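# Close the open desk freezer's door without moving it

## Task

A freezer standing on the desk has its door open. Close the door far enough that the gasket seal catches and keeps it shut. The boxes inside must stay on the shelves they sit on. The freezer is not fixed down, so it must not shift more than about a hand's width from its starting spot. When finished, release any grip and withdraw the robot. The robot must not topple or be left leaning, or the task fails.

## Robot and tools

ROBOT. TidyBot++: a base 0.54 m long, 0.50 m wide and 0.38 m tall on four driven casters, carrying one seven-joint arm with a two-finger gripper. The shoulder sits 0.12 m ahead of the base centre, 0.68 m off the floor. Segments: upper arm 0.42 m, forearm 0.31 m, wrist to hand point 0.31 m. The arm begins folded with the hand aimed down. In that posture the hand reaches up to 0.08 m beyond the base front and the elbow is at most 1.15 m high. Cameras: base_camera on the base, and wrist_camera, which views along the hand.

FRAMES. Everything is in metres. Base frame: origin on the floor below the base centre, x ahead, y to the left, z upward. hand_pose is the point between the finger pads, in the base frame; the hand's own z axis runs out along the fingers, and the fingers part along its y axis. Odometry frame: where the base frame was when the scene began. base_odometry comes from wheel rotation only, so slipping reads as motion, and it drifts a few cm and degrees over many moves. Heading is in rad, left positive, from -3.142 to 3.142. base_tilt is in degrees, positive when leaning forward or right.

move. Any of these keys together form one action; their motions begin at once.
- base: an object of relative offsets measured from the base's pose when the command begins. translate_m (-2 to 2 m, forward positive), strafe_m (-2 to 2 m, left positive), rotate_rad (-6.3 to 6.3 rad, counter-clockwise from above positive). Translation and strafe combine into one straight drive to the resulting point.
- joints: an object of absolute joint targets in radians, by name. joint_1_rad any angle (whole arm about vertical; positive is clockwise from above, opposite to heading). joint_2_rad -2.249 to 2.249 (shoulder; 0 is upright, positive leans forward). joint_3_rad any angle. joint_4_rad -2.579 to 2.579 (elbow; 0 straight; with joint_3_rad at 3.14, negative bends forward). joint_5_rad any angle. joint_6_rad -2.099 to 2.099 (wrist; negative bends the hand forward in the usual layout). joint_7_rad any angle (hand roll; at 1.57 with the hand down the fingers open left and right). gripper_pos 0 (open, about 85 mm gap) to 1 (closed, squeezing hard). Unbounded joints go the short way; turn further in steps under half a revolution. Tolerances: ±0.039 for joints 1-4, ±0.095 for 5-7, ±0.03 for the gripper.
- target: one list of seven numbers [x, y, z, qw, qx, qy, qz], an absolute hand pose in the base frame, metres plus unit quaternion. With target, joints may only carry gripper_pos. Typical result is within 3 cm; to refine, add (wanted minus hand_pose) to the last target. To hold still, resend hand_target, not hand_pose.
- speeds: optional caps for this action only: translate_m or strafe_m 0.05-0.5 m/s (name just one for a combined drive), rotate_rad 0.1-1.57 rad/s.
- cameras: list from base_camera, wrist_camera, all; [] gives none. blocking: true waits for rest; false returns in about 0.5 s while motion continues.
A move with no action just reports state and images. Unknown keys make the call invalid; out-of-range values get it refused, and then the remaining move/wait/finished_scene calls in that reply are skipped, as they are after an uncommanded stop.

wait(seconds 0-10, cameras): lets the scene run and reports state. stop(cameras): brakes every running motion; braked parts hold and may keep pressing. zoom_image(camera, region [x0, y0, x1, y1] in pixels, top-left origin, at most 504 x 504): closer look at the newest image from that camera. finished_scene(scene): ends the current scene; do it only once the door is latched and the robot is clear.

RESULTS. The move line reads done or the worst status. base_status, joint_status and hand_status give per-motion outcome: moving, done, off_target (resting away from the target and maybe still pushing), contact_stop or time_out (uncommanded stops; target dropped), not_followed, torque_fault, limit_stop_at_motor_heat. joint command not followed and pose unreachable mean a safety check held back arm targets (self-collision names a cause). on_its_own lists actions the robot took unasked. joint_positions, hand_pose and hand_target (where joints' targets would put the hand) are reported. motor_effort gives percent of max torque per motor, peak of the last action in brackets. pictures lists the image order; frames may lag the state slightly. ARM HIT flags a hard arm collision with the base or itself; MOTOR HOT warns of heating. scene_time shows elapsed time.

CAUTIONS. The arm does not avoid obstacles and keeps pressing on what it hits; nothing stops it hitting the base. A blocked base pushes until it times out (about 14 s) and may still say done. A torque fault freezes the arm for 10 s. Hooking the arm on anything about 0.6 m or higher while driving, or a sideways shove with a raised hand, can tip the robot; pulling the arm in or backing up rights it. Reaching far out from folded over nearby furniture can also tip it. Unreachable targets let the arm wander up to 10 s. A straight-down hand reaches at most about 0.94 m high, only near the base. Stretched or loaded arms sag and heat motors; overheating makes the arm sink. For this job, swing the door shut gently with an open hand or fingertips rather than gripping and yanking, avoid slamming, avoid bumping or shoving the freezer body, keep the boxes from sliding off, and confirm the door stays shut before releasing and backing off.

Each tool is called after "Call:" as a command line: name --argument value for each argument, lists and objects as JSON in quotes; but a table of rows of numbers goes row by row, as --pt "numbers of a row", without its own name.

## Session

Call:
move

Scene clock: 0.00 s.
base_odometry: x=+0.000 y=+0.000 heading=+0.000
base_tilt: forward=+0.0 right=+0.0
base_status: not commanded
joint_positions: joint_1_rad=+0.045 joint_2_rad=-0.369 joint_3_rad=+3.138 joint_4_rad=-2.501 joint_5_rad=-0.035 joint_6_rad=-0.898 joint_7_rad=+1.532 gripper_pos=+0.000
joint_status: not commanded
motor_effort: joint_1_rad=+1 joint_2_rad=-1 joint_3_rad=+0 joint_4_rad=+14 joint_5_rad=+0 joint_6_rad=+0 joint_7_rad=+0
hand_pose: x=+0.2686 y=+0.0036 z=+0.5977 quat_wxyz=(-0.014, +0.997, -0.050, +0.056) (m; base frame)
hand_target: x=+0.2693 y=+0.0035 z=+0.5982 quat_wxyz=(-0.014, +0.997, -0.050, +0.057) (m; base frame)
hand_status: not commanded
pictures: base_camera, wrist_camera
Images, in order (width x height): base_camera 644x364, wrist_camera 644x476.

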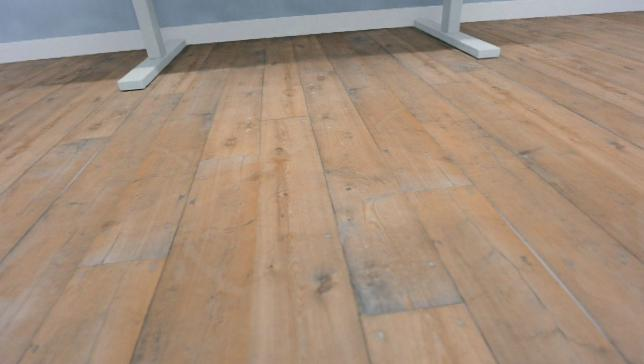

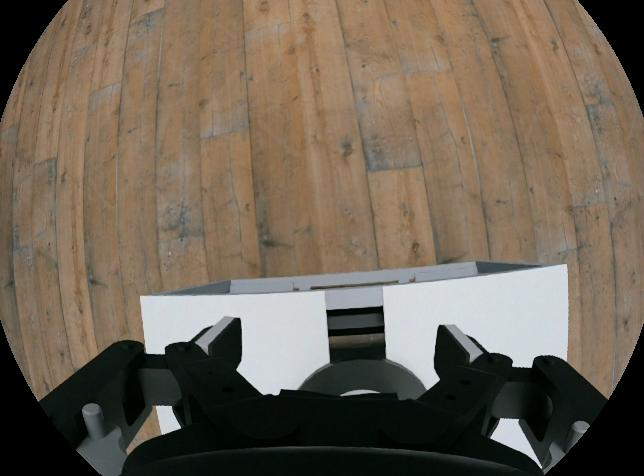

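Call:
move --joints '{"joint_1_rad":0,"joint_2_rad":-0.5,"joint_4_rad":-2.0,"joint_6_rad":-0.25,"joint_7_rad":1.57,"joint_5_rad":0}'

Scene clock: 6.43 s.
move: done
base_odometry: x=+0.000 y=+0.000 heading=+0.000
base_tilt: forward=+0.1 right=+0.0
base_status: not commanded
joint_positions: joint_1_rad=+0.022 joint_2_rad=-0.491 joint_3_rad=+3.138 joint_4_rad=-2.016 joint_5_rad=-0.035 joint_6_rad=-0.285 joint_7_rad=+1.532 gripper_pos=+0.000
joint_status: all done
motor_effort: joint_1_rad=+1(2) joint_2_rad=-4(6) joint_3_rad=+0(1) joint_4_rad=+21(21) joint_5_rad=+0(1) joint_6_rad=+7(7) joint_7_rad=+0(1)
hand_pose: x=+0.5370 y=-0.0030 z=+0.9938 quat_wxyz=(-0.020, +0.786, -0.032, +0.618) (m; base frame)
hand_target: x=+0.5371 y=+0.0032 z=+1.0178 quat_wxyz=(-0.001, +0.768, +0.001, +0.641) (m; base frame)
hand_status: not commanded
pictures: base_camera, wrist_camera
Images, in order (width x height): base_camera 644x364, wrist_camera 644x476.

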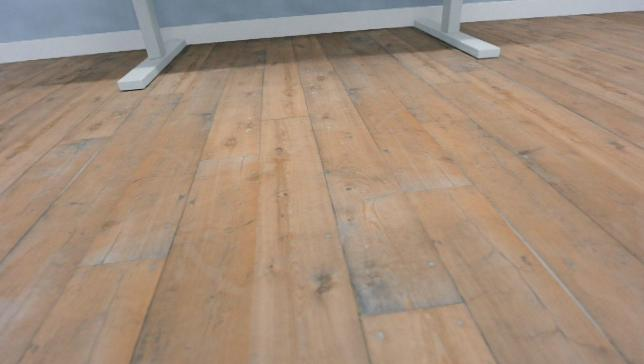

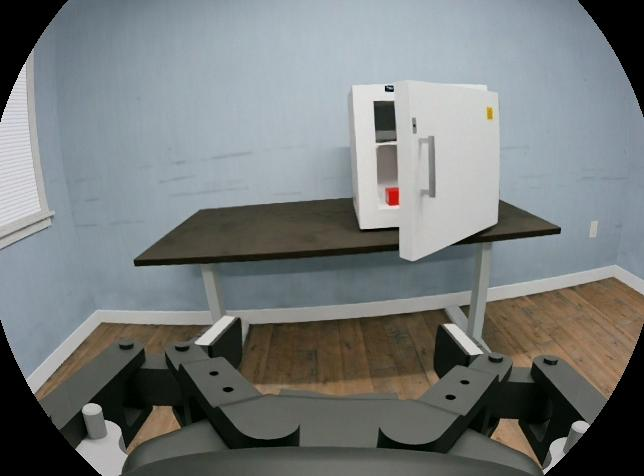

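Call:
move --joints '{"joint_6_rad":0.0,"gripper_pos":1}' --base '{"strafe_m":-0.4,"translate_m":0.1}'

Scene clock: 18.17 s.
move: done
base_odometry: x=+0.100 y=-0.400 heading=+0.000
base_tilt: forward=+0.1 right=+0.0
base_status: done
joint_positions: joint_1_rad=+0.020 joint_2_rad=-0.498 joint_3_rad=+3.141 joint_4_rad=-2.003 joint_5_rad=-0.035 joint_6_rad=-0.023 joint_7_rad=+1.532 gripper_pos=+0.999
joint_status: all done
motor_effort: joint_1_rad=+1(2) joint_2_rad=-4(5) joint_3_rad=+0(2) joint_4_rad=+21(24) joint_5_rad=+0(1) joint_6_rad=+7(9) joint_7_rad=+0(0)
hand_pose: x=+0.5426 y=-0.0063 z=+1.0853 quat_wxyz=(-0.020, +0.691, -0.032, +0.722) (m; base frame)
hand_target: x=+0.5413 y=+0.0034 z=+1.0953 quat_wxyz=(-0.001, +0.682, +0.001, +0.732) (m; base frame)
hand_status: not commanded
pictures: base_camera, wrist_camera
Images, in order (width x height): base_camera 644x364, wrist_camera 644x476.

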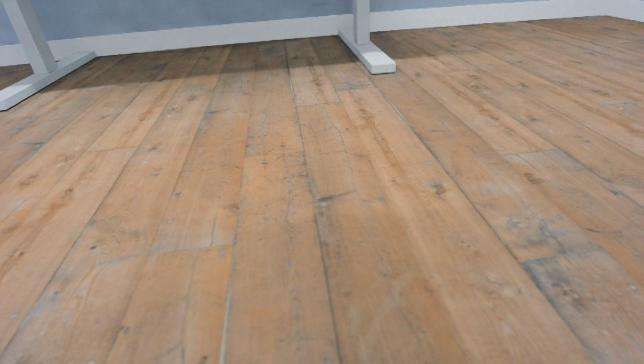

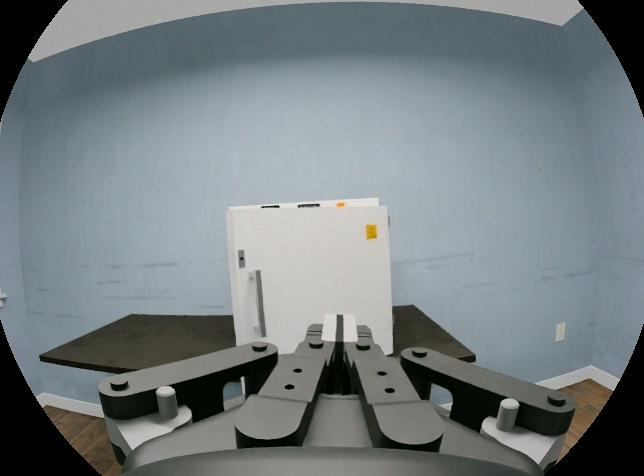

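Call:
move --base '{"strafe_m":0.06,"translate_m":0.35}' --speeds '{"translate_m":0.15}'

Call:
move --base '{"translate_m":0.12}' --speeds '{"translate_m":0.08}' --cameras '["wrist_camera"]'

Scene clock: 25.60 s.
move: done
base_odometry: x=+0.450 y=-0.340 heading=+0.000
base_tilt: forward=+0.1 right=-0.1
base_status: done
joint_positions: joint_1_rad=+0.020 joint_2_rad=-0.499 joint_3_rad=+3.141 joint_4_rad=-2.003 joint_5_rad=-0.035 joint_6_rad=-0.023 joint_7_rad=+1.532 gripper_pos=+0.999
joint_status: not commanded
motor_effort: joint_1_rad=+1(1) joint_2_rad=-4(7) joint_3_rad=+0(1) joint_4_rad=+20(22) joint_5_rad=+1(1) joint_6_rad=+7(8) joint_7_rad=+0(1)
hand_pose: x=+0.5423 y=-0.0062 z=+1.0857 quat_wxyz=(-0.020, +0.691, -0.032, +0.722) (m; base frame)
hand_target: x=+0.5413 y=+0.0034 z=+1.0953 quat_wxyz=(-0.001, +0.682, +0.001, +0.732) (m; base frame)
hand_status: not commanded
pictures: base_camera, wrist_camera
Images, in order (width x height): base_camera 644x364, wrist_camera 644x476.

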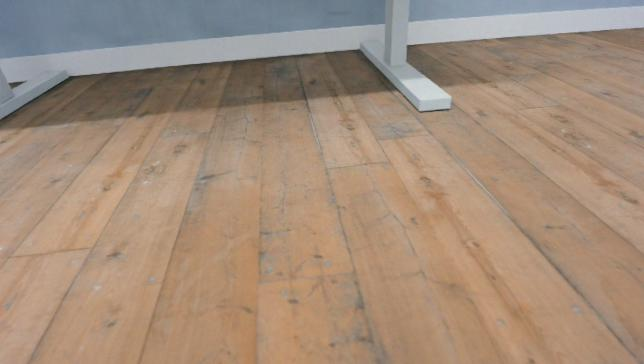

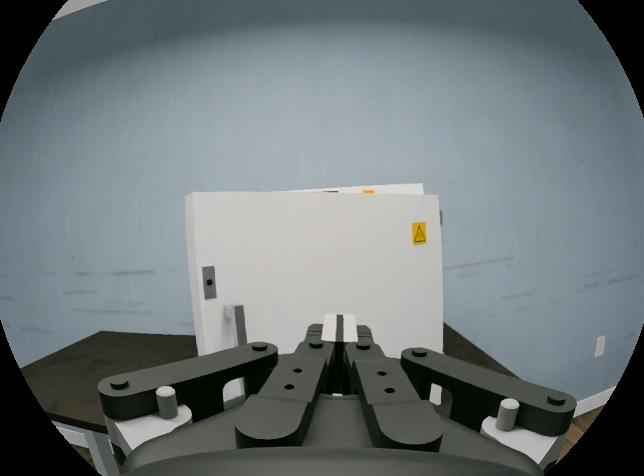

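Scene clock: 27.60 s.
move: done
base_odometry: x=+0.570 y=-0.340 heading=+0.000
base_tilt: forward=+0.1 right=+0.0
base_status: done
joint_positions: joint_1_rad=+0.020 joint_2_rad=-0.500 joint_3_rad=+3.141 joint_4_rad=-2.003 joint_5_rad=-0.035 joint_6_rad=-0.023 joint_7_rad=+1.532 gripper_pos=+0.999
joint_status: not commanded
motor_effort: joint_1_rad=+1(1) joint_2_rad=-4(7) joint_3_rad=+0(1) joint_4_rad=+21(22) joint_5_rad=+0(1) joint_6_rad=+7(8) joint_7_rad=+0(0)
hand_pose: x=+0.5419 y=-0.0062 z=+1.0861 quat_wxyz=(-0.020, +0.690, -0.032, +0.722) (m; base frame)
hand_target: x=+0.5413 y=+0.0034 z=+1.0953 quat_wxyz=(-0.001, +0.682, +0.001, +0.732) (m; base frame)
hand_status: not commanded
pictures: wrist_camera
Images, in order (width x height): wrist_camera 644x476.

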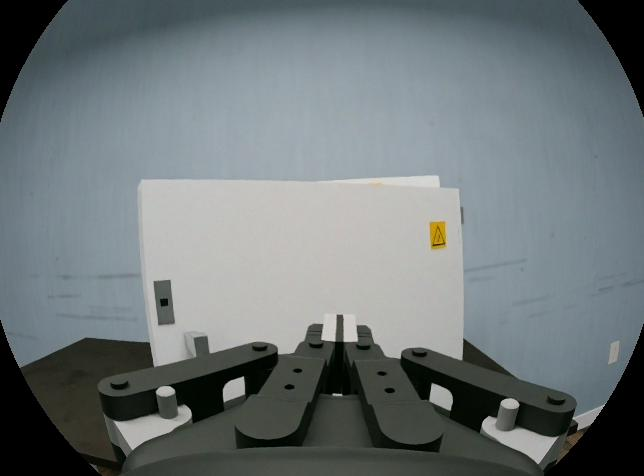

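Call:
move --base '{"strafe_m":0.15,"translate_m":-0.08}' --joints '{"joint_4_rad":-1.9}' --cameras '["wrist_camera"]'

Call:
move --base '{"translate_m":0.2}' --speeds '{"translate_m":0.08}' --cameras '["wrist_camera"]'

Scene clock: 39.97 s.
move: done
base_odometry: x=+0.490 y=-0.190 heading=+0.000
base_tilt: forward=+0.1 right=-0.1
base_status: done
joint_positions: joint_1_rad=+0.018 joint_2_rad=-0.503 joint_3_rad=+3.136 joint_4_rad=-1.912 joint_5_rad=-0.035 joint_6_rad=-0.021 joint_7_rad=+1.532 gripper_pos=+0.999
joint_status: all done
motor_effort: joint_1_rad=+1(2) joint_2_rad=-4(6) joint_3_rad=+0(2) joint_4_rad=+21(23) joint_5_rad=+0(1) joint_6_rad=+7(8) joint_7_rad=+0(0)
hand_pose: x=+0.5347 y=-0.0029 z=+1.1446 quat_wxyz=(-0.022, +0.655, -0.027, +0.755) (m; base frame)
hand_target: x=+0.5338 y=+0.0035 z=+1.1574 quat_wxyz=(-0.001, +0.644, +0.001, +0.765) (m; base frame)
hand_status: not commanded
pictures: wrist_camera
Images, in order (width x height): wrist_camera 644x476.

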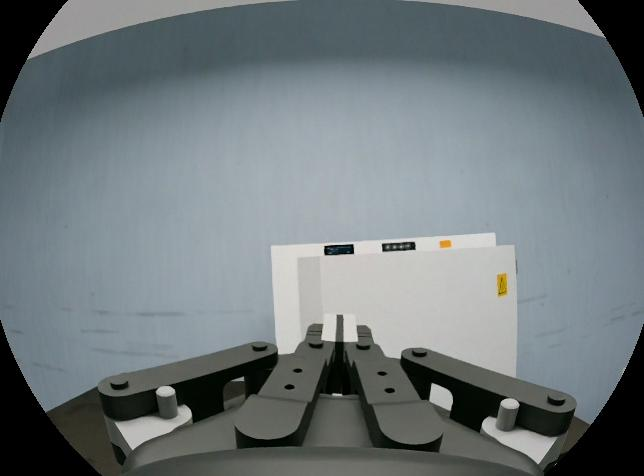

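Scene clock: 42.97 s.
move: done
base_odometry: x=+0.691 y=-0.190 heading=+0.000
base_tilt: forward=+0.2 right=-0.1
base_status: done
joint_positions: joint_1_rad=+0.018 joint_2_rad=-0.501 joint_3_rad=+3.136 joint_4_rad=-1.912 joint_5_rad=-0.035 joint_6_rad=-0.021 joint_7_rad=+1.532 gripper_pos=+0.999
joint_status: not commanded
motor_effort: joint_1_rad=+1(1) joint_2_rad=-4(6) joint_3_rad=+0(1) joint_4_rad=+21(22) joint_5_rad=+0(1) joint_6_rad=+8(8) joint_7_rad=+0(1)
hand_pose: x=+0.5355 y=-0.0029 z=+1.1439 quat_wxyz=(-0.022, +0.656, -0.027, +0.754) (m; base frame)
hand_target: x=+0.5338 y=+0.0035 z=+1.1574 quat_wxyz=(-0.001, +0.644, +0.001, +0.765) (m; base frame)
hand_status: not commanded
pictures: wrist_camera
Images, in order (width x height): wrist_camera 644x476.

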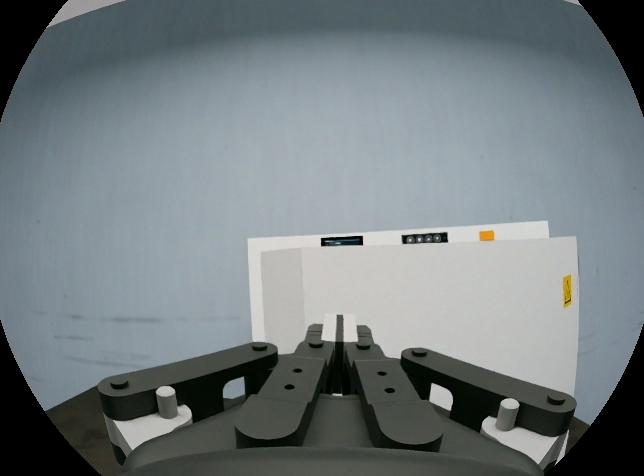

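Call:
move --base '{"translate_m":0.12}' --speeds '{"translate_m":0.08}' --cameras '["wrist_camera"]'

Call:
move --base '{"translate_m":0.12}' --speeds '{"translate_m":0.08}' --cameras '["wrist_camera"]'

Scene clock: 57.93 s.
move: done
base_odometry: x=+0.811 y=-0.190 heading=+0.000
base_tilt: forward=+0.1 right=-0.1
base_status: done
joint_positions: joint_1_rad=+0.018 joint_2_rad=-0.501 joint_3_rad=+3.136 joint_4_rad=-1.912 joint_5_rad=-0.035 joint_6_rad=-0.021 joint_7_rad=+1.532 gripper_pos=+0.999
joint_status: not commanded
motor_effort: joint_1_rad=+1(1) joint_2_rad=-4(6) joint_3_rad=+0(1) joint_4_rad=+21(22) joint_5_rad=+1(1) joint_6_rad=+7(8) joint_7_rad=+0(1)
hand_pose: x=+0.5356 y=-0.0029 z=+1.1438 quat_wxyz=(-0.022, +0.656, -0.027, +0.754) (m; base frame)
hand_target: x=+0.5338 y=+0.0035 z=+1.1574 quat_wxyz=(-0.001, +0.644, +0.001, +0.765) (m; base frame)
hand_status: not commanded
pictures: wrist_camera
Images, in order (width x height): wrist_camera 644x476.

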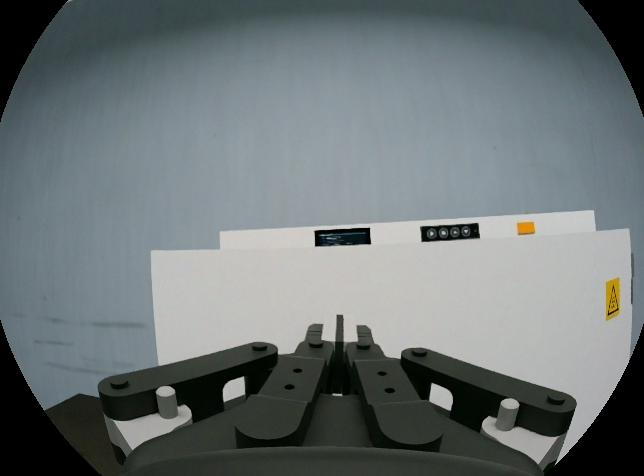

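Scene clock: 59.93 s.
move: done
base_odometry: x=+0.931 y=-0.190 heading=+0.000
base_tilt: forward=+0.1 right=-0.1
base_status: done
joint_positions: joint_1_rad=+0.018 joint_2_rad=-0.501 joint_3_rad=+3.136 joint_4_rad=-1.912 joint_5_rad=-0.035 joint_6_rad=-0.021 joint_7_rad=+1.532 gripper_pos=+0.999
joint_status: not commanded
motor_effort: joint_1_rad=+1(2) joint_2_rad=-4(6) joint_3_rad=+0(1) joint_4_rad=+21(22) joint_5_rad=+0(1) joint_6_rad=+7(8) joint_7_rad=+0(0)
hand_pose: x=+0.5357 y=-0.0030 z=+1.1437 quat_wxyz=(-0.022, +0.656, -0.027, +0.754) (m; base frame)
hand_target: x=+0.5338 y=+0.0035 z=+1.1574 quat_wxyz=(-0.001, +0.644, +0.001, +0.765) (m; base frame)
hand_status: not commanded
pictures: wrist_camera
Images, in order (width x height): wrist_camera 644x476.

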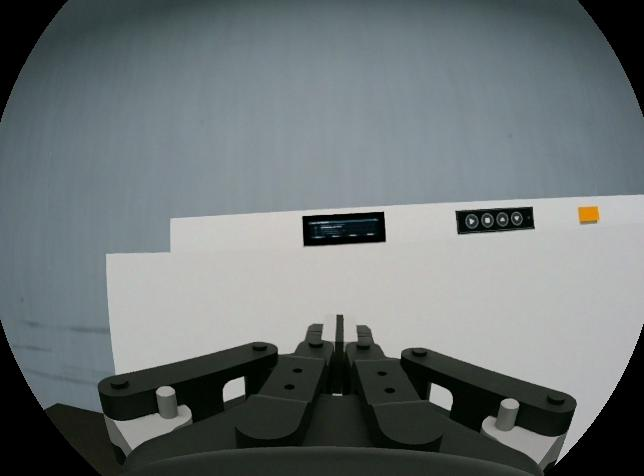

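Call:
move --base '{"translate_m":0.08}' --speeds '{"translate_m":0.06}' --cameras '["wrist_camera"]'

Scene clock: 63.53 s.
move: done
base_odometry: x=+1.010 y=-0.190 heading=+0.000
base_tilt: forward=+0.1 right=-0.1
base_status: done
joint_positions: joint_1_rad=+0.018 joint_2_rad=-0.603 joint_3_rad=+3.136 joint_4_rad=-1.937 joint_5_rad=-0.035 joint_6_rad=-0.021 joint_7_rad=+1.532 gripper_pos=+0.999
joint_status: not commanded
motor_effort: joint_1_rad=+1(2) joint_2_rad=+20(24) joint_3_rad=+0(1) joint_4_rad=+26(29) joint_5_rad=+0(1) joint_6_rad=+13(14) joint_7_rad=+0(1)
hand_pose: x=+0.4898 y=-0.0021 z=+1.1689 quat_wxyz=(-0.023, +0.626, -0.026, +0.779) (m; base frame)
hand_target: x=+0.5338 y=+0.0035 z=+1.1574 quat_wxyz=(-0.001, +0.644, +0.001, +0.765) (m; base frame)
hand_status: not commanded
pictures: wrist_camera
Images, in order (width x height): wrist_camera 644x476.

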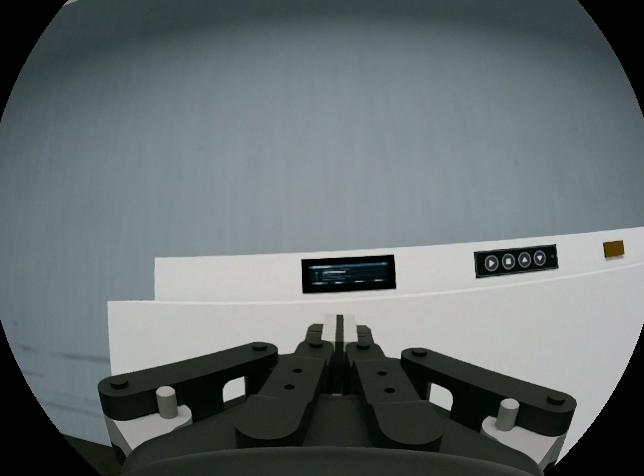

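Call:
move --base '{"translate_m":-0.4,"strafe_m":0.15}' --cameras '["wrist_camera"]'

Call:
move --base '{"rotate_rad":-0.2,"strafe_m":0.35}' --cameras '["wrist_camera"]'

Scene clock: 67.93 s.
move: done
base_odometry: x=+0.610 y=-0.040 heading=+0.000
base_tilt: forward=+0.1 right=-0.1
base_status: done
joint_positions: joint_1_rad=+0.017 joint_2_rad=-0.503 joint_3_rad=+3.142 joint_4_rad=-1.909 joint_5_rad=-0.035 joint_6_rad=-0.005 joint_7_rad=+1.532 gripper_pos=+0.999
joint_status: not commanded
motor_effort: joint_1_rad=+1(2) joint_2_rad=-4(22) joint_3_rad=+0(3) joint_4_rad=+21(24) joint_5_rad=+0(1) joint_6_rad=+7(11) joint_7_rad=+0(1)
hand_pose: x=+0.5334 y=-0.0055 z=+1.1514 quat_wxyz=(-0.022, +0.648, -0.029, +0.761) (m; base frame)
hand_target: x=+0.5338 y=+0.0035 z=+1.1574 quat_wxyz=(-0.001, +0.644, +0.001, +0.765) (m; base frame)
hand_status: not commanded
pictures: wrist_camera
Images, in order (width x height): wrist_camera 644x476.

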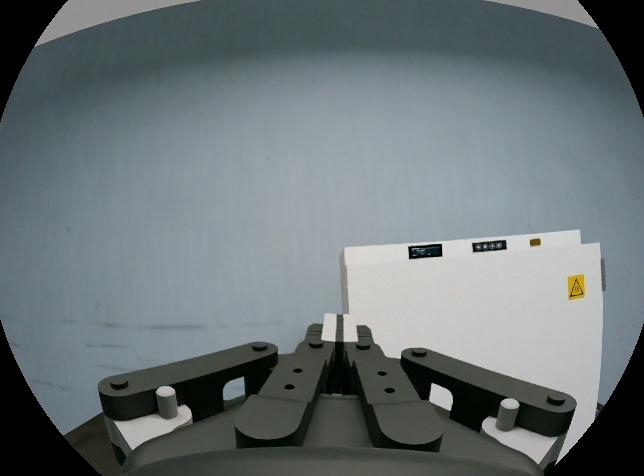

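Scene clock: 69.97 s.
move: done
base_odometry: x=+0.610 y=+0.311 heading=-0.201
base_tilt: forward=+0.1 right=-0.1
base_status: done
joint_positions: joint_1_rad=+0.015 joint_2_rad=-0.503 joint_3_rad=+3.138 joint_4_rad=-1.909 joint_5_rad=-0.035 joint_6_rad=-0.005 joint_7_rad=+1.532 gripper_pos=+0.999
joint_status: not commanded
motor_effort: joint_1_rad=+1(2) joint_2_rad=-4(4) joint_3_rad=+0(2) joint_4_rad=+21(22) joint_5_rad=+1(1) joint_6_rad=+7(8) joint_7_rad=+0(0)
hand_pose: x=+0.5334 y=-0.0030 z=+1.1513 quat_wxyz=(-0.023, +0.648, -0.027, +0.761) (m; base frame)
hand_target: x=+0.5338 y=+0.0035 z=+1.1574 quat_wxyz=(-0.001, +0.644, +0.001, +0.765) (m; base frame)
hand_status: not commanded
pictures: wrist_camera
Images, in order (width x height): wrist_camera 644x476.

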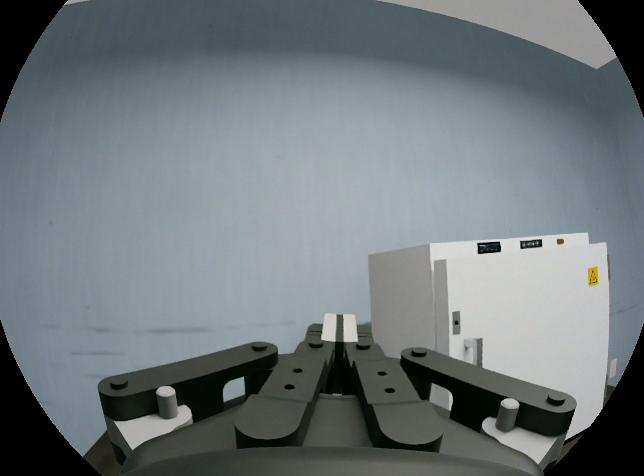

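Call:
zoom_image --camera "wrist_camera" --region '[360, 220, 620, 420]'

Scaled by 1.938.

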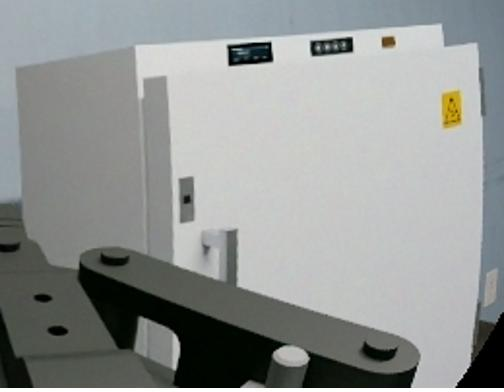

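Call:
finished_scene --scene 1

The scene is finished: the task was done.


## Next scene

The same job, from a new start.

Call:
move --joints '{"joint_1_rad":0,"joint_2_rad":-0.5,"joint_4_rad":-1.9,"joint_6_rad":-0.25,"joint_7_rad":1.57,"joint_5_rad":0,"gripper_pos":1}' --cameras '["wrist_camera"]'

Scene clock: 2.20 s.
move: done
base_odometry: x=+0.000 y=+0.000 heading=+0.000
base_tilt: forward=+0.1 right=-0.1
base_status: not commanded
joint_positions: joint_1_rad=+0.024 joint_2_rad=-0.494 joint_3_rad=+3.101 joint_4_rad=-1.916 joint_5_rad=+0.001 joint_6_rad=-0.294 joint_7_rad=+1.525 gripper_pos=+0.999
joint_status: all done
motor_effort: joint_1_rad=+1(2) joint_2_rad=-4(7) joint_3_rad=+1(1) joint_4_rad=+21(21) joint_5_rad=+1(1) joint_6_rad=+7(8) joint_7_rad=+0(1)
hand_pose: x=+0.5379 y=+0.0135 z=+1.0533 quat_wxyz=(-0.011, +0.757, -0.006, +0.654) (m; base frame)
hand_target: x=+0.5365 y=+0.0242 z=+1.0794 quat_wxyz=(-0.005, +0.734, +0.020, +0.678) (m; base frame)
hand_status: not commanded
pictures: wrist_camera
Images, in order (width x height): wrist_camera 644x476.

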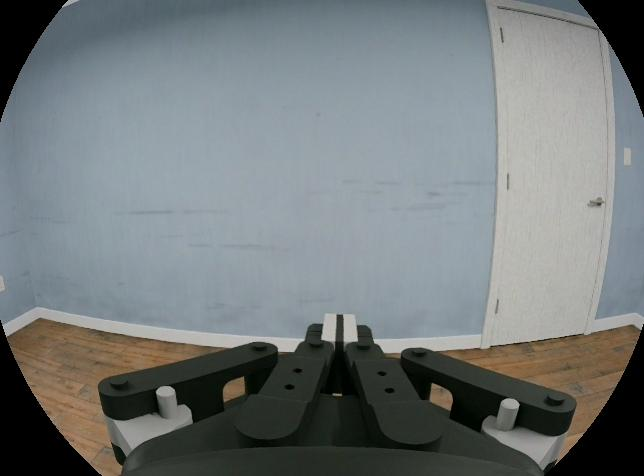

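Call:
move --base '{"rotate_rad":1.5}' --cameras '["wrist_camera"]'

Call:
move --base '{"rotate_rad":1.5}' --cameras '["wrist_camera"]'

Scene clock: 8.47 s.
move: done
base_odometry: x=+0.000 y=+0.000 heading=+1.500
base_tilt: forward=+0.1 right=-0.1
base_status: done
joint_positions: joint_1_rad=+0.017 joint_2_rad=-0.494 joint_3_rad=+3.099 joint_4_rad=-1.916 joint_5_rad=+0.001 joint_6_rad=-0.291 joint_7_rad=+1.525 gripper_pos=+0.999
joint_status: not commanded
motor_effort: joint_1_rad=+1(2) joint_2_rad=-4(5) joint_3_rad=+1(2) joint_4_rad=+21(22) joint_5_rad=+0(1) joint_6_rad=+7(8) joint_7_rad=+0(1)
hand_pose: x=+0.5379 y=+0.0172 z=+1.0541 quat_wxyz=(-0.014, +0.756, -0.003, +0.655) (m; base frame)
hand_target: x=+0.5365 y=+0.0242 z=+1.0794 quat_wxyz=(-0.005, +0.734, +0.020, +0.678) (m; base frame)
hand_status: not commanded
pictures: wrist_camera
Images, in order (width x height): wrist_camera 644x476.

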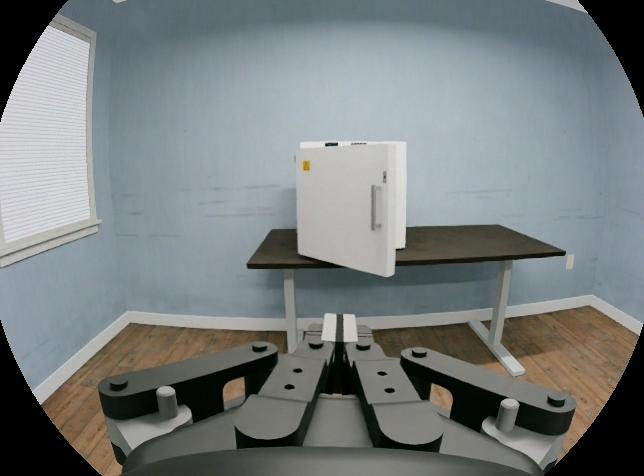

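Scene clock: 10.70 s.
move: done
base_odometry: x=+0.000 y=+0.000 heading=+2.999
base_tilt: forward=+0.1 right=+0.0
base_status: done
joint_positions: joint_1_rad=+0.015 joint_2_rad=-0.494 joint_3_rad=+3.098 joint_4_rad=-1.916 joint_5_rad=+0.001 joint_6_rad=-0.291 joint_7_rad=+1.525 gripper_pos=+0.999
joint_status: not commanded
motor_effort: joint_1_rad=+1(2) joint_2_rad=-4(6) joint_3_rad=+1(2) joint_4_rad=+21(22) joint_5_rad=+0(1) joint_6_rad=+7(8) joint_7_rad=+0(0)
hand_pose: x=+0.5378 y=+0.0187 z=+1.0542 quat_wxyz=(-0.015, +0.756, -0.002, +0.655) (m; base frame)
hand_target: x=+0.5365 y=+0.0242 z=+1.0794 quat_wxyz=(-0.005, +0.734, +0.020, +0.678) (m; base frame)
hand_status: not commanded
pictures: wrist_camera
Images, in order (width x height): wrist_camera 644x476.

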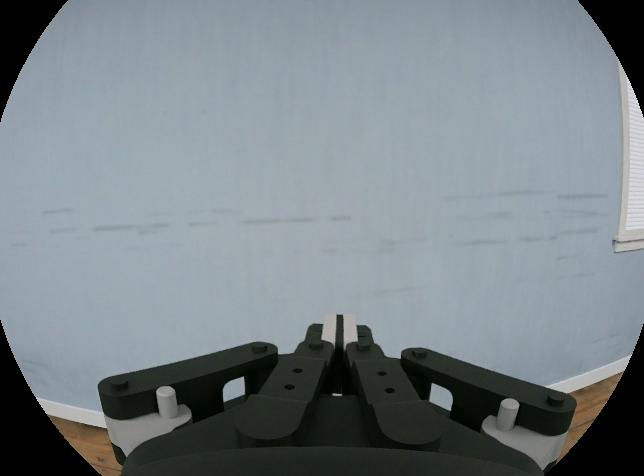

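Call:
move --base '{"rotate_rad":-1.429}' --joints '{"joint_6_rad":0.0,"joint_3_rad":3.14}' --cameras '["wrist_camera"]'

Call:
move --base '{"translate_m":0.35,"strafe_m":-0.15}' --cameras '["wrist_camera"]'

Scene clock: 18.83 s.
move: done
base_odometry: x=+0.000 y=+0.000 heading=+1.571
base_tilt: forward=+0.1 right=-0.1
base_status: done
joint_positions: joint_1_rad=+0.013 joint_2_rad=-0.497 joint_3_rad=+3.139 joint_4_rad=-1.905 joint_5_rad=+0.001 joint_6_rad=-0.029 joint_7_rad=+1.525 gripper_pos=+0.999
joint_status: all done
motor_effort: joint_1_rad=+1(2) joint_2_rad=-4(5) joint_3_rad=+0(3) joint_4_rad=+21(24) joint_5_rad=+0(1) joint_6_rad=+7(9) joint_7_rad=+0(0)
hand_pose: x=+0.5368 y=-0.0024 z=+1.1445 quat_wxyz=(-0.013, +0.658, -0.018, +0.753) (m; base frame)
hand_target: x=+0.5338 y=+0.0023 z=+1.1574 quat_wxyz=(-0.001, +0.644, +0.000, +0.765) (m; base frame)
hand_status: not commanded
pictures: wrist_camera
Images, in order (width x height): wrist_camera 644x476.

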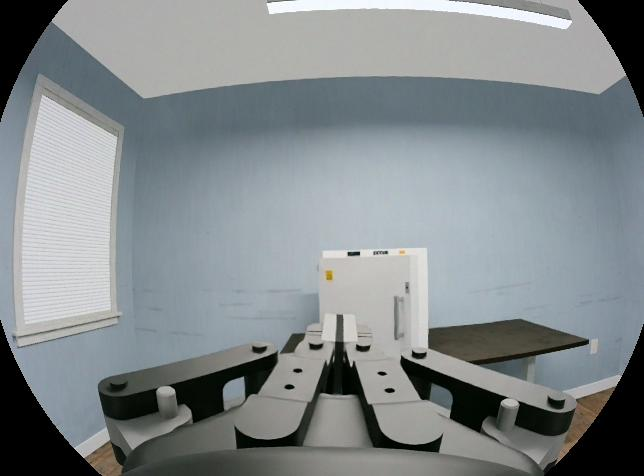

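Scene clock: 20.97 s.
move: done
base_odometry: x=+0.150 y=+0.350 heading=+1.570
base_tilt: forward=+0.1 right=-0.1
base_status: done
joint_positions: joint_1_rad=+0.013 joint_2_rad=-0.495 joint_3_rad=+3.139 joint_4_rad=-1.905 joint_5_rad=+0.001 joint_6_rad=-0.029 joint_7_rad=+1.525 gripper_pos=+0.999
joint_status: not commanded
motor_effort: joint_1_rad=+1(2) joint_2_rad=-4(7) joint_3_rad=+0(1) joint_4_rad=+21(22) joint_5_rad=+0(1) joint_6_rad=+7(8) joint_7_rad=+0(0)
hand_pose: x=+0.5379 y=-0.0024 z=+1.1435 quat_wxyz=(-0.013, +0.659, -0.018, +0.752) (m; base frame)
hand_target: x=+0.5338 y=+0.0023 z=+1.1574 quat_wxyz=(-0.001, +0.644, +0.000, +0.765) (m; base frame)
hand_status: not commanded
pictures: wrist_camera
Images, in order (width x height): wrist_camera 644x476.

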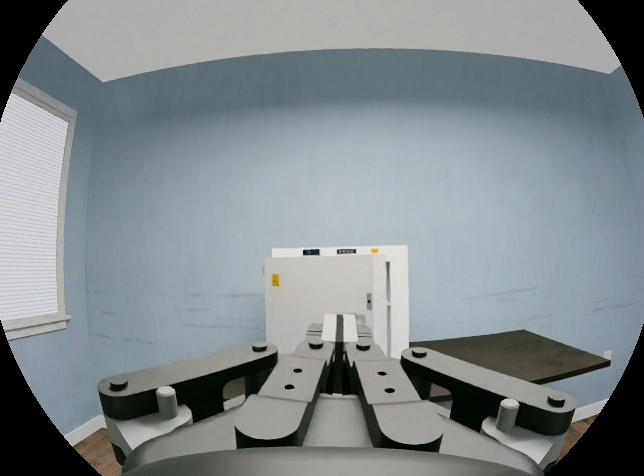

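Call:
move --base '{"translate_m":0.25,"strafe_m":-0.08}' --cameras '["wrist_camera"]'

Scene clock: 25.37 s.
move: done
base_odometry: x=+0.230 y=+0.600 heading=+1.570
base_tilt: forward=+0.1 right=-0.1
base_status: done
joint_positions: joint_1_rad=+0.013 joint_2_rad=-0.495 joint_3_rad=+3.139 joint_4_rad=-1.905 joint_5_rad=+0.001 joint_6_rad=-0.029 joint_7_rad=+1.525 gripper_pos=+0.999
joint_status: not commanded
motor_effort: joint_1_rad=+1(1) joint_2_rad=-4(7) joint_3_rad=+0(1) joint_4_rad=+21(22) joint_5_rad=+0(1) joint_6_rad=+7(8) joint_7_rad=+0(0)
hand_pose: x=+0.5378 y=-0.0025 z=+1.1436 quat_wxyz=(-0.013, +0.659, -0.018, +0.752) (m; base frame)
hand_target: x=+0.5338 y=+0.0023 z=+1.1574 quat_wxyz=(-0.001, +0.644, +0.000, +0.765) (m; base frame)
hand_status: not commanded
pictures: wrist_camera
Images, in order (width x height): wrist_camera 644x476.

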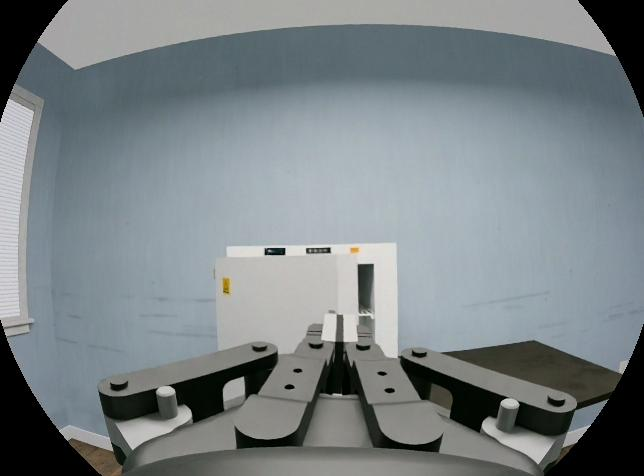

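Call:
move --base '{"translate_m":0.23,"strafe_m":0.06}' --speeds '{"translate_m":0.2}' --cameras '["wrist_camera"]'

Scene clock: 30.27 s.
move: done
base_odometry: x=+0.171 y=+0.830 heading=+1.570
base_tilt: forward=+0.1 right=+0.0
base_status: done
joint_positions: joint_1_rad=+0.013 joint_2_rad=-0.498 joint_3_rad=+3.139 joint_4_rad=-1.905 joint_5_rad=+0.001 joint_6_rad=-0.029 joint_7_rad=+1.525 gripper_pos=+0.999
joint_status: not commanded
motor_effort: joint_1_rad=+1(2) joint_2_rad=-4(6) joint_3_rad=+0(1) joint_4_rad=+20(22) joint_5_rad=+0(1) joint_6_rad=+7(8) joint_7_rad=+0(1)
hand_pose: x=+0.5364 y=-0.0024 z=+1.1448 quat_wxyz=(-0.013, +0.658, -0.018, +0.753) (m; base frame)
hand_target: x=+0.5338 y=+0.0023 z=+1.1574 quat_wxyz=(-0.001, +0.644, +0.000, +0.765) (m; base frame)
hand_status: not commanded
pictures: wrist_camera
Images, in order (width x height): wrist_camera 644x476.

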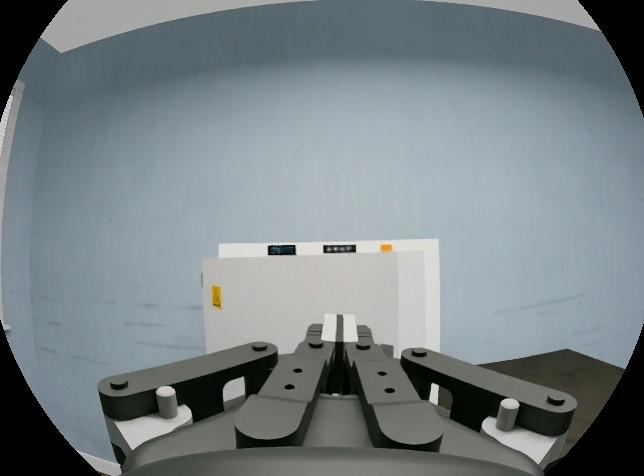

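Call:
move --base '{"translate_m":0.25}' --speeds '{"translate_m":0.1}' --cameras '["wrist_camera"]'

Call:
move --base '{"translate_m":0.1}' --speeds '{"translate_m":0.08}' --cameras '["wrist_camera"]'

Scene clock: 36.80 s.
move: done
base_odometry: x=+0.171 y=+1.081 heading=+1.570
base_tilt: forward=+0.2 right=-0.1
base_status: done
joint_positions: joint_1_rad=+0.013 joint_2_rad=-0.499 joint_3_rad=+3.139 joint_4_rad=-1.905 joint_5_rad=+0.001 joint_6_rad=-0.029 joint_7_rad=+1.525 gripper_pos=+0.999
joint_status: not commanded
motor_effort: joint_1_rad=+1(2) joint_2_rad=-3(7) joint_3_rad=+0(2) joint_4_rad=+21(22) joint_5_rad=+0(1) joint_6_rad=+7(8) joint_7_rad=+0(1)
hand_pose: x=+0.5363 y=-0.0023 z=+1.1450 quat_wxyz=(-0.013, +0.657, -0.018, +0.753) (m; base frame)
hand_target: x=+0.5338 y=+0.0023 z=+1.1574 quat_wxyz=(-0.001, +0.644, +0.000, +0.765) (m; base frame)
hand_status: not commanded
pictures: wrist_camera
Images, in order (width x height): wrist_camera 644x476.

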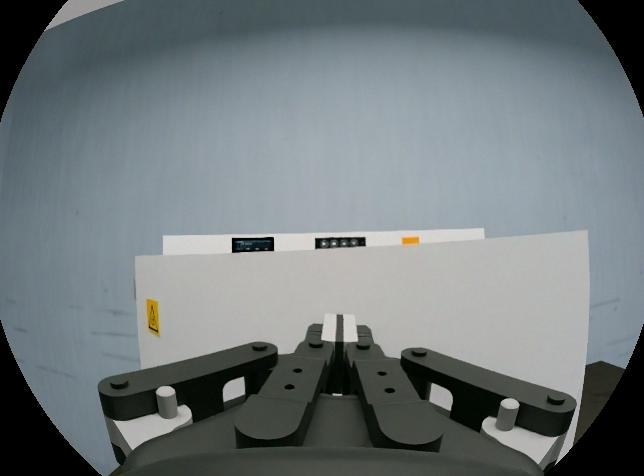

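Scene clock: 38.53 s.
move: done
base_odometry: x=+0.171 y=+1.181 heading=+1.570
base_tilt: forward=+0.1 right=-0.1
base_status: done
joint_positions: joint_1_rad=+0.013 joint_2_rad=-0.499 joint_3_rad=+3.139 joint_4_rad=-1.905 joint_5_rad=+0.001 joint_6_rad=-0.029 joint_7_rad=+1.525 gripper_pos=+0.999
joint_status: not commanded
motor_effort: joint_1_rad=+1(2) joint_2_rad=-3(6) joint_3_rad=+0(1) joint_4_rad=+20(22) joint_5_rad=+0(1) joint_6_rad=+7(8) joint_7_rad=+0(0)
hand_pose: x=+0.5361 y=-0.0022 z=+1.1451 quat_wxyz=(-0.013, +0.657, -0.018, +0.753) (m; base frame)
hand_target: x=+0.5338 y=+0.0023 z=+1.1574 quat_wxyz=(-0.001, +0.644, +0.000, +0.765) (m; base frame)
hand_status: not commanded
pictures: wrist_camera
Images, in order (width x height): wrist_camera 644x476.

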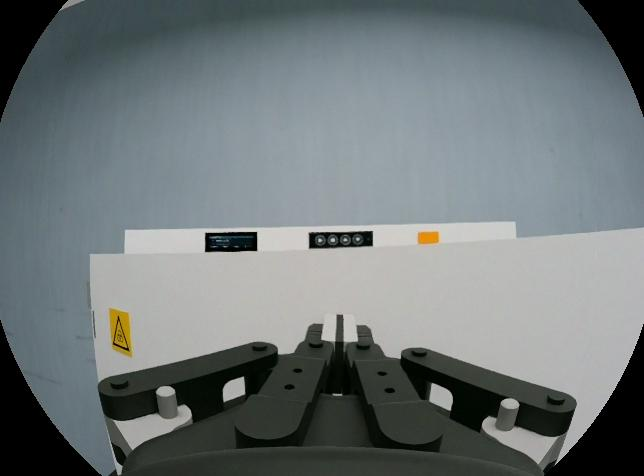

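Call:
move --base '{"translate_m":0.08,"strafe_m":-0.08}' --speeds '{"translate_m":0.08}' --cameras '["wrist_camera"]'

Call:
move --base '{"translate_m":0.06}' --speeds '{"translate_m":0.08}' --cameras '["wrist_camera"]'

Scene clock: 44.40 s.
move: done
base_odometry: x=+0.251 y=+1.261 heading=+1.570
base_tilt: forward=+0.1 right=+0.0
base_status: done
joint_positions: joint_1_rad=+0.012 joint_2_rad=-0.500 joint_3_rad=+3.139 joint_4_rad=-1.905 joint_5_rad=+0.001 joint_6_rad=-0.029 joint_7_rad=+1.525 gripper_pos=+0.999
joint_status: not commanded
motor_effort: joint_1_rad=+1(3) joint_2_rad=-4(6) joint_3_rad=+0(3) joint_4_rad=+20(22) joint_5_rad=+0(1) joint_6_rad=+7(8) joint_7_rad=+0(0)
hand_pose: x=+0.5358 y=-0.0022 z=+1.1454 quat_wxyz=(-0.013, +0.657, -0.018, +0.754) (m; base frame)
hand_target: x=+0.5338 y=+0.0023 z=+1.1574 quat_wxyz=(-0.001, +0.644, +0.000, +0.765) (m; base frame)
hand_status: not commanded
pictures: wrist_camera
Images, in order (width x height): wrist_camera 644x476.

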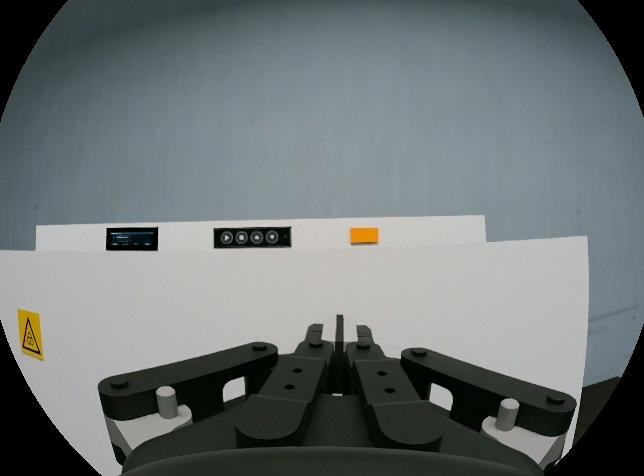

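Scene clock: 45.63 s.
move: done
base_odometry: x=+0.251 y=+1.321 heading=+1.570
base_tilt: forward=+0.1 right=-0.1
base_status: done
joint_positions: joint_1_rad=+0.012 joint_2_rad=-0.500 joint_3_rad=+3.139 joint_4_rad=-1.905 joint_5_rad=+0.001 joint_6_rad=-0.029 joint_7_rad=+1.525 gripper_pos=+0.999
joint_status: not commanded
motor_effort: joint_1_rad=+1(2) joint_2_rad=-4(7) joint_3_rad=+0(2) joint_4_rad=+21(22) joint_5_rad=+0(1) joint_6_rad=+7(8) joint_7_rad=+0(1)
hand_pose: x=+0.5357 y=-0.0022 z=+1.1455 quat_wxyz=(-0.013, +0.657, -0.018, +0.754) (m; base frame)
hand_target: x=+0.5338 y=+0.0023 z=+1.1574 quat_wxyz=(-0.001, +0.644, +0.000, +0.765) (m; base frame)
hand_status: not commanded
pictures: wrist_camera
Images, in order (width x height): wrist_camera 644x476.

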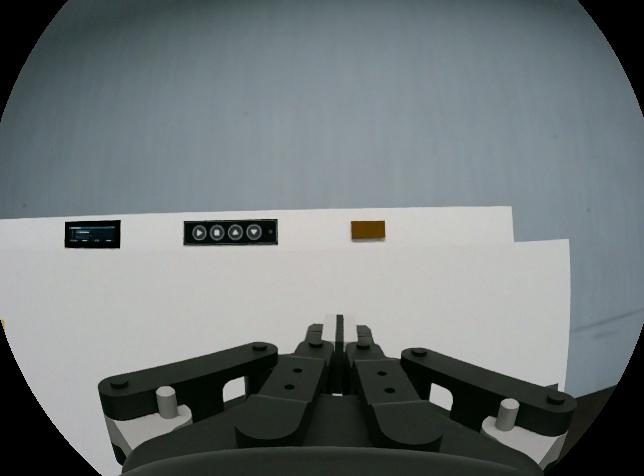

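Call:
move --base '{"translate_m":0.05}' --speeds '{"translate_m":0.06}' --cameras '["wrist_camera"]'

Scene clock: 50.07 s.
move: done
base_odometry: x=+0.251 y=+1.371 heading=+1.570
base_tilt: forward=+0.1 right=+0.0
base_status: done
joint_positions: joint_1_rad=+0.012 joint_2_rad=-0.557 joint_3_rad=+3.139 joint_4_rad=-1.917 joint_5_rad=+0.001 joint_6_rad=-0.029 joint_7_rad=+1.525 gripper_pos=+0.999
joint_status: not commanded
motor_effort: joint_1_rad=+0(1) joint_2_rad=+9(13) joint_3_rad=-1(2) joint_4_rad=+22(26) joint_5_rad=+0(1) joint_6_rad=+9(12) joint_7_rad=+0(1)
hand_pose: x=+0.5102 y=-0.0020 z=+1.1607 quat_wxyz=(-0.013, +0.640, -0.017, +0.768) (m; base frame)
hand_target: x=+0.5338 y=+0.0023 z=+1.1574 quat_wxyz=(-0.001, +0.644, +0.000, +0.765) (m; base frame)
hand_status: not commanded
pictures: wrist_camera
Images, in order (width x height): wrist_camera 644x476.

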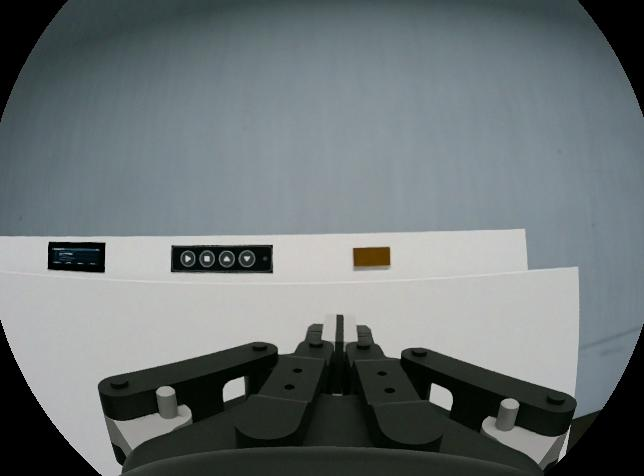

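Call:
move --base '{"translate_m":0.025}' --speeds '{"translate_m":0.06}' --cameras '[]'

Call:
move --base '{"translate_m":-0.35}' --cameras '["wrist_camera"]'

Scene clock: 53.13 s.
move: done
base_odometry: x=+0.251 y=+1.396 heading=+1.570
base_tilt: forward=+0.0 right=-0.1
base_status: done
joint_positions: joint_1_rad=+0.012 joint_2_rad=-0.559 joint_3_rad=+3.143 joint_4_rad=-1.920 joint_5_rad=+0.001 joint_6_rad=-0.028 joint_7_rad=+1.525 gripper_pos=+0.999
joint_status: not commanded
motor_effort: joint_1_rad=-1(1) joint_2_rad=+9(15) joint_3_rad=-2(3) joint_4_rad=+22(26) joint_5_rad=+0(1) joint_6_rad=+8(13) joint_7_rad=-1(1)
hand_pose: x=+0.5095 y=-0.0040 z=+1.1606 quat_wxyz=(-0.012, +0.639, -0.019, +0.768) (m; base frame)
hand_target: x=+0.5338 y=+0.0023 z=+1.1574 quat_wxyz=(-0.001, +0.644, +0.000, +0.765) (m; base frame)
hand_status: not commanded
pictures: none
No camera images: "cameras" was empty.

Scene clock: 55.37 s.
move: done
base_odometry: x=+0.251 y=+1.046 heading=+1.571
base_tilt: forward=+0.1 right=-0.1
base_status: done
joint_positions: joint_1_rad=+0.012 joint_2_rad=-0.506 joint_3_rad=+3.142 joint_4_rad=-1.908 joint_5_rad=+0.001 joint_6_rad=-0.019 joint_7_rad=+1.525 gripper_pos=+0.999
joint_status: not commanded
motor_effort: joint_1_rad=+1(2) joint_2_rad=-4(10) joint_3_rad=+0(3) joint_4_rad=+21(22) joint_5_rad=+0(1) joint_6_rad=+7(8) joint_7_rad=+0(1)
hand_pose: x=+0.5326 y=-0.0040 z=+1.1492 quat_wxyz=(-0.012, +0.652, -0.019, +0.758) (m; base frame)
hand_target: x=+0.5338 y=+0.0023 z=+1.1574 quat_wxyz=(-0.001, +0.644, +0.000, +0.765) (m; base frame)
hand_status: not commanded
pictures: wrist_camera
Images, in order (width x height): wrist_camera 644x476.

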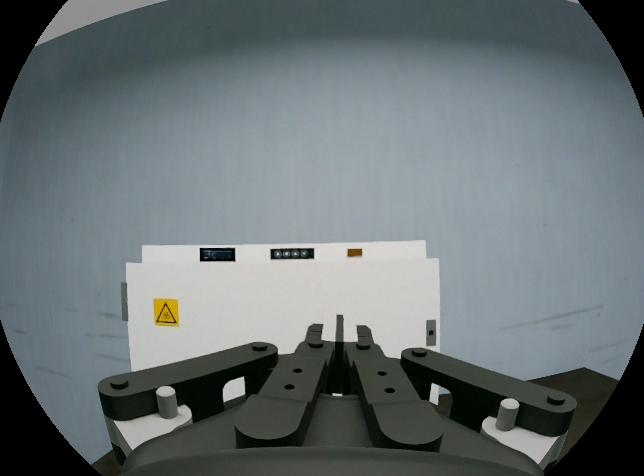

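Call:
finished_scene --scene 2

The scene is finished: the task was done.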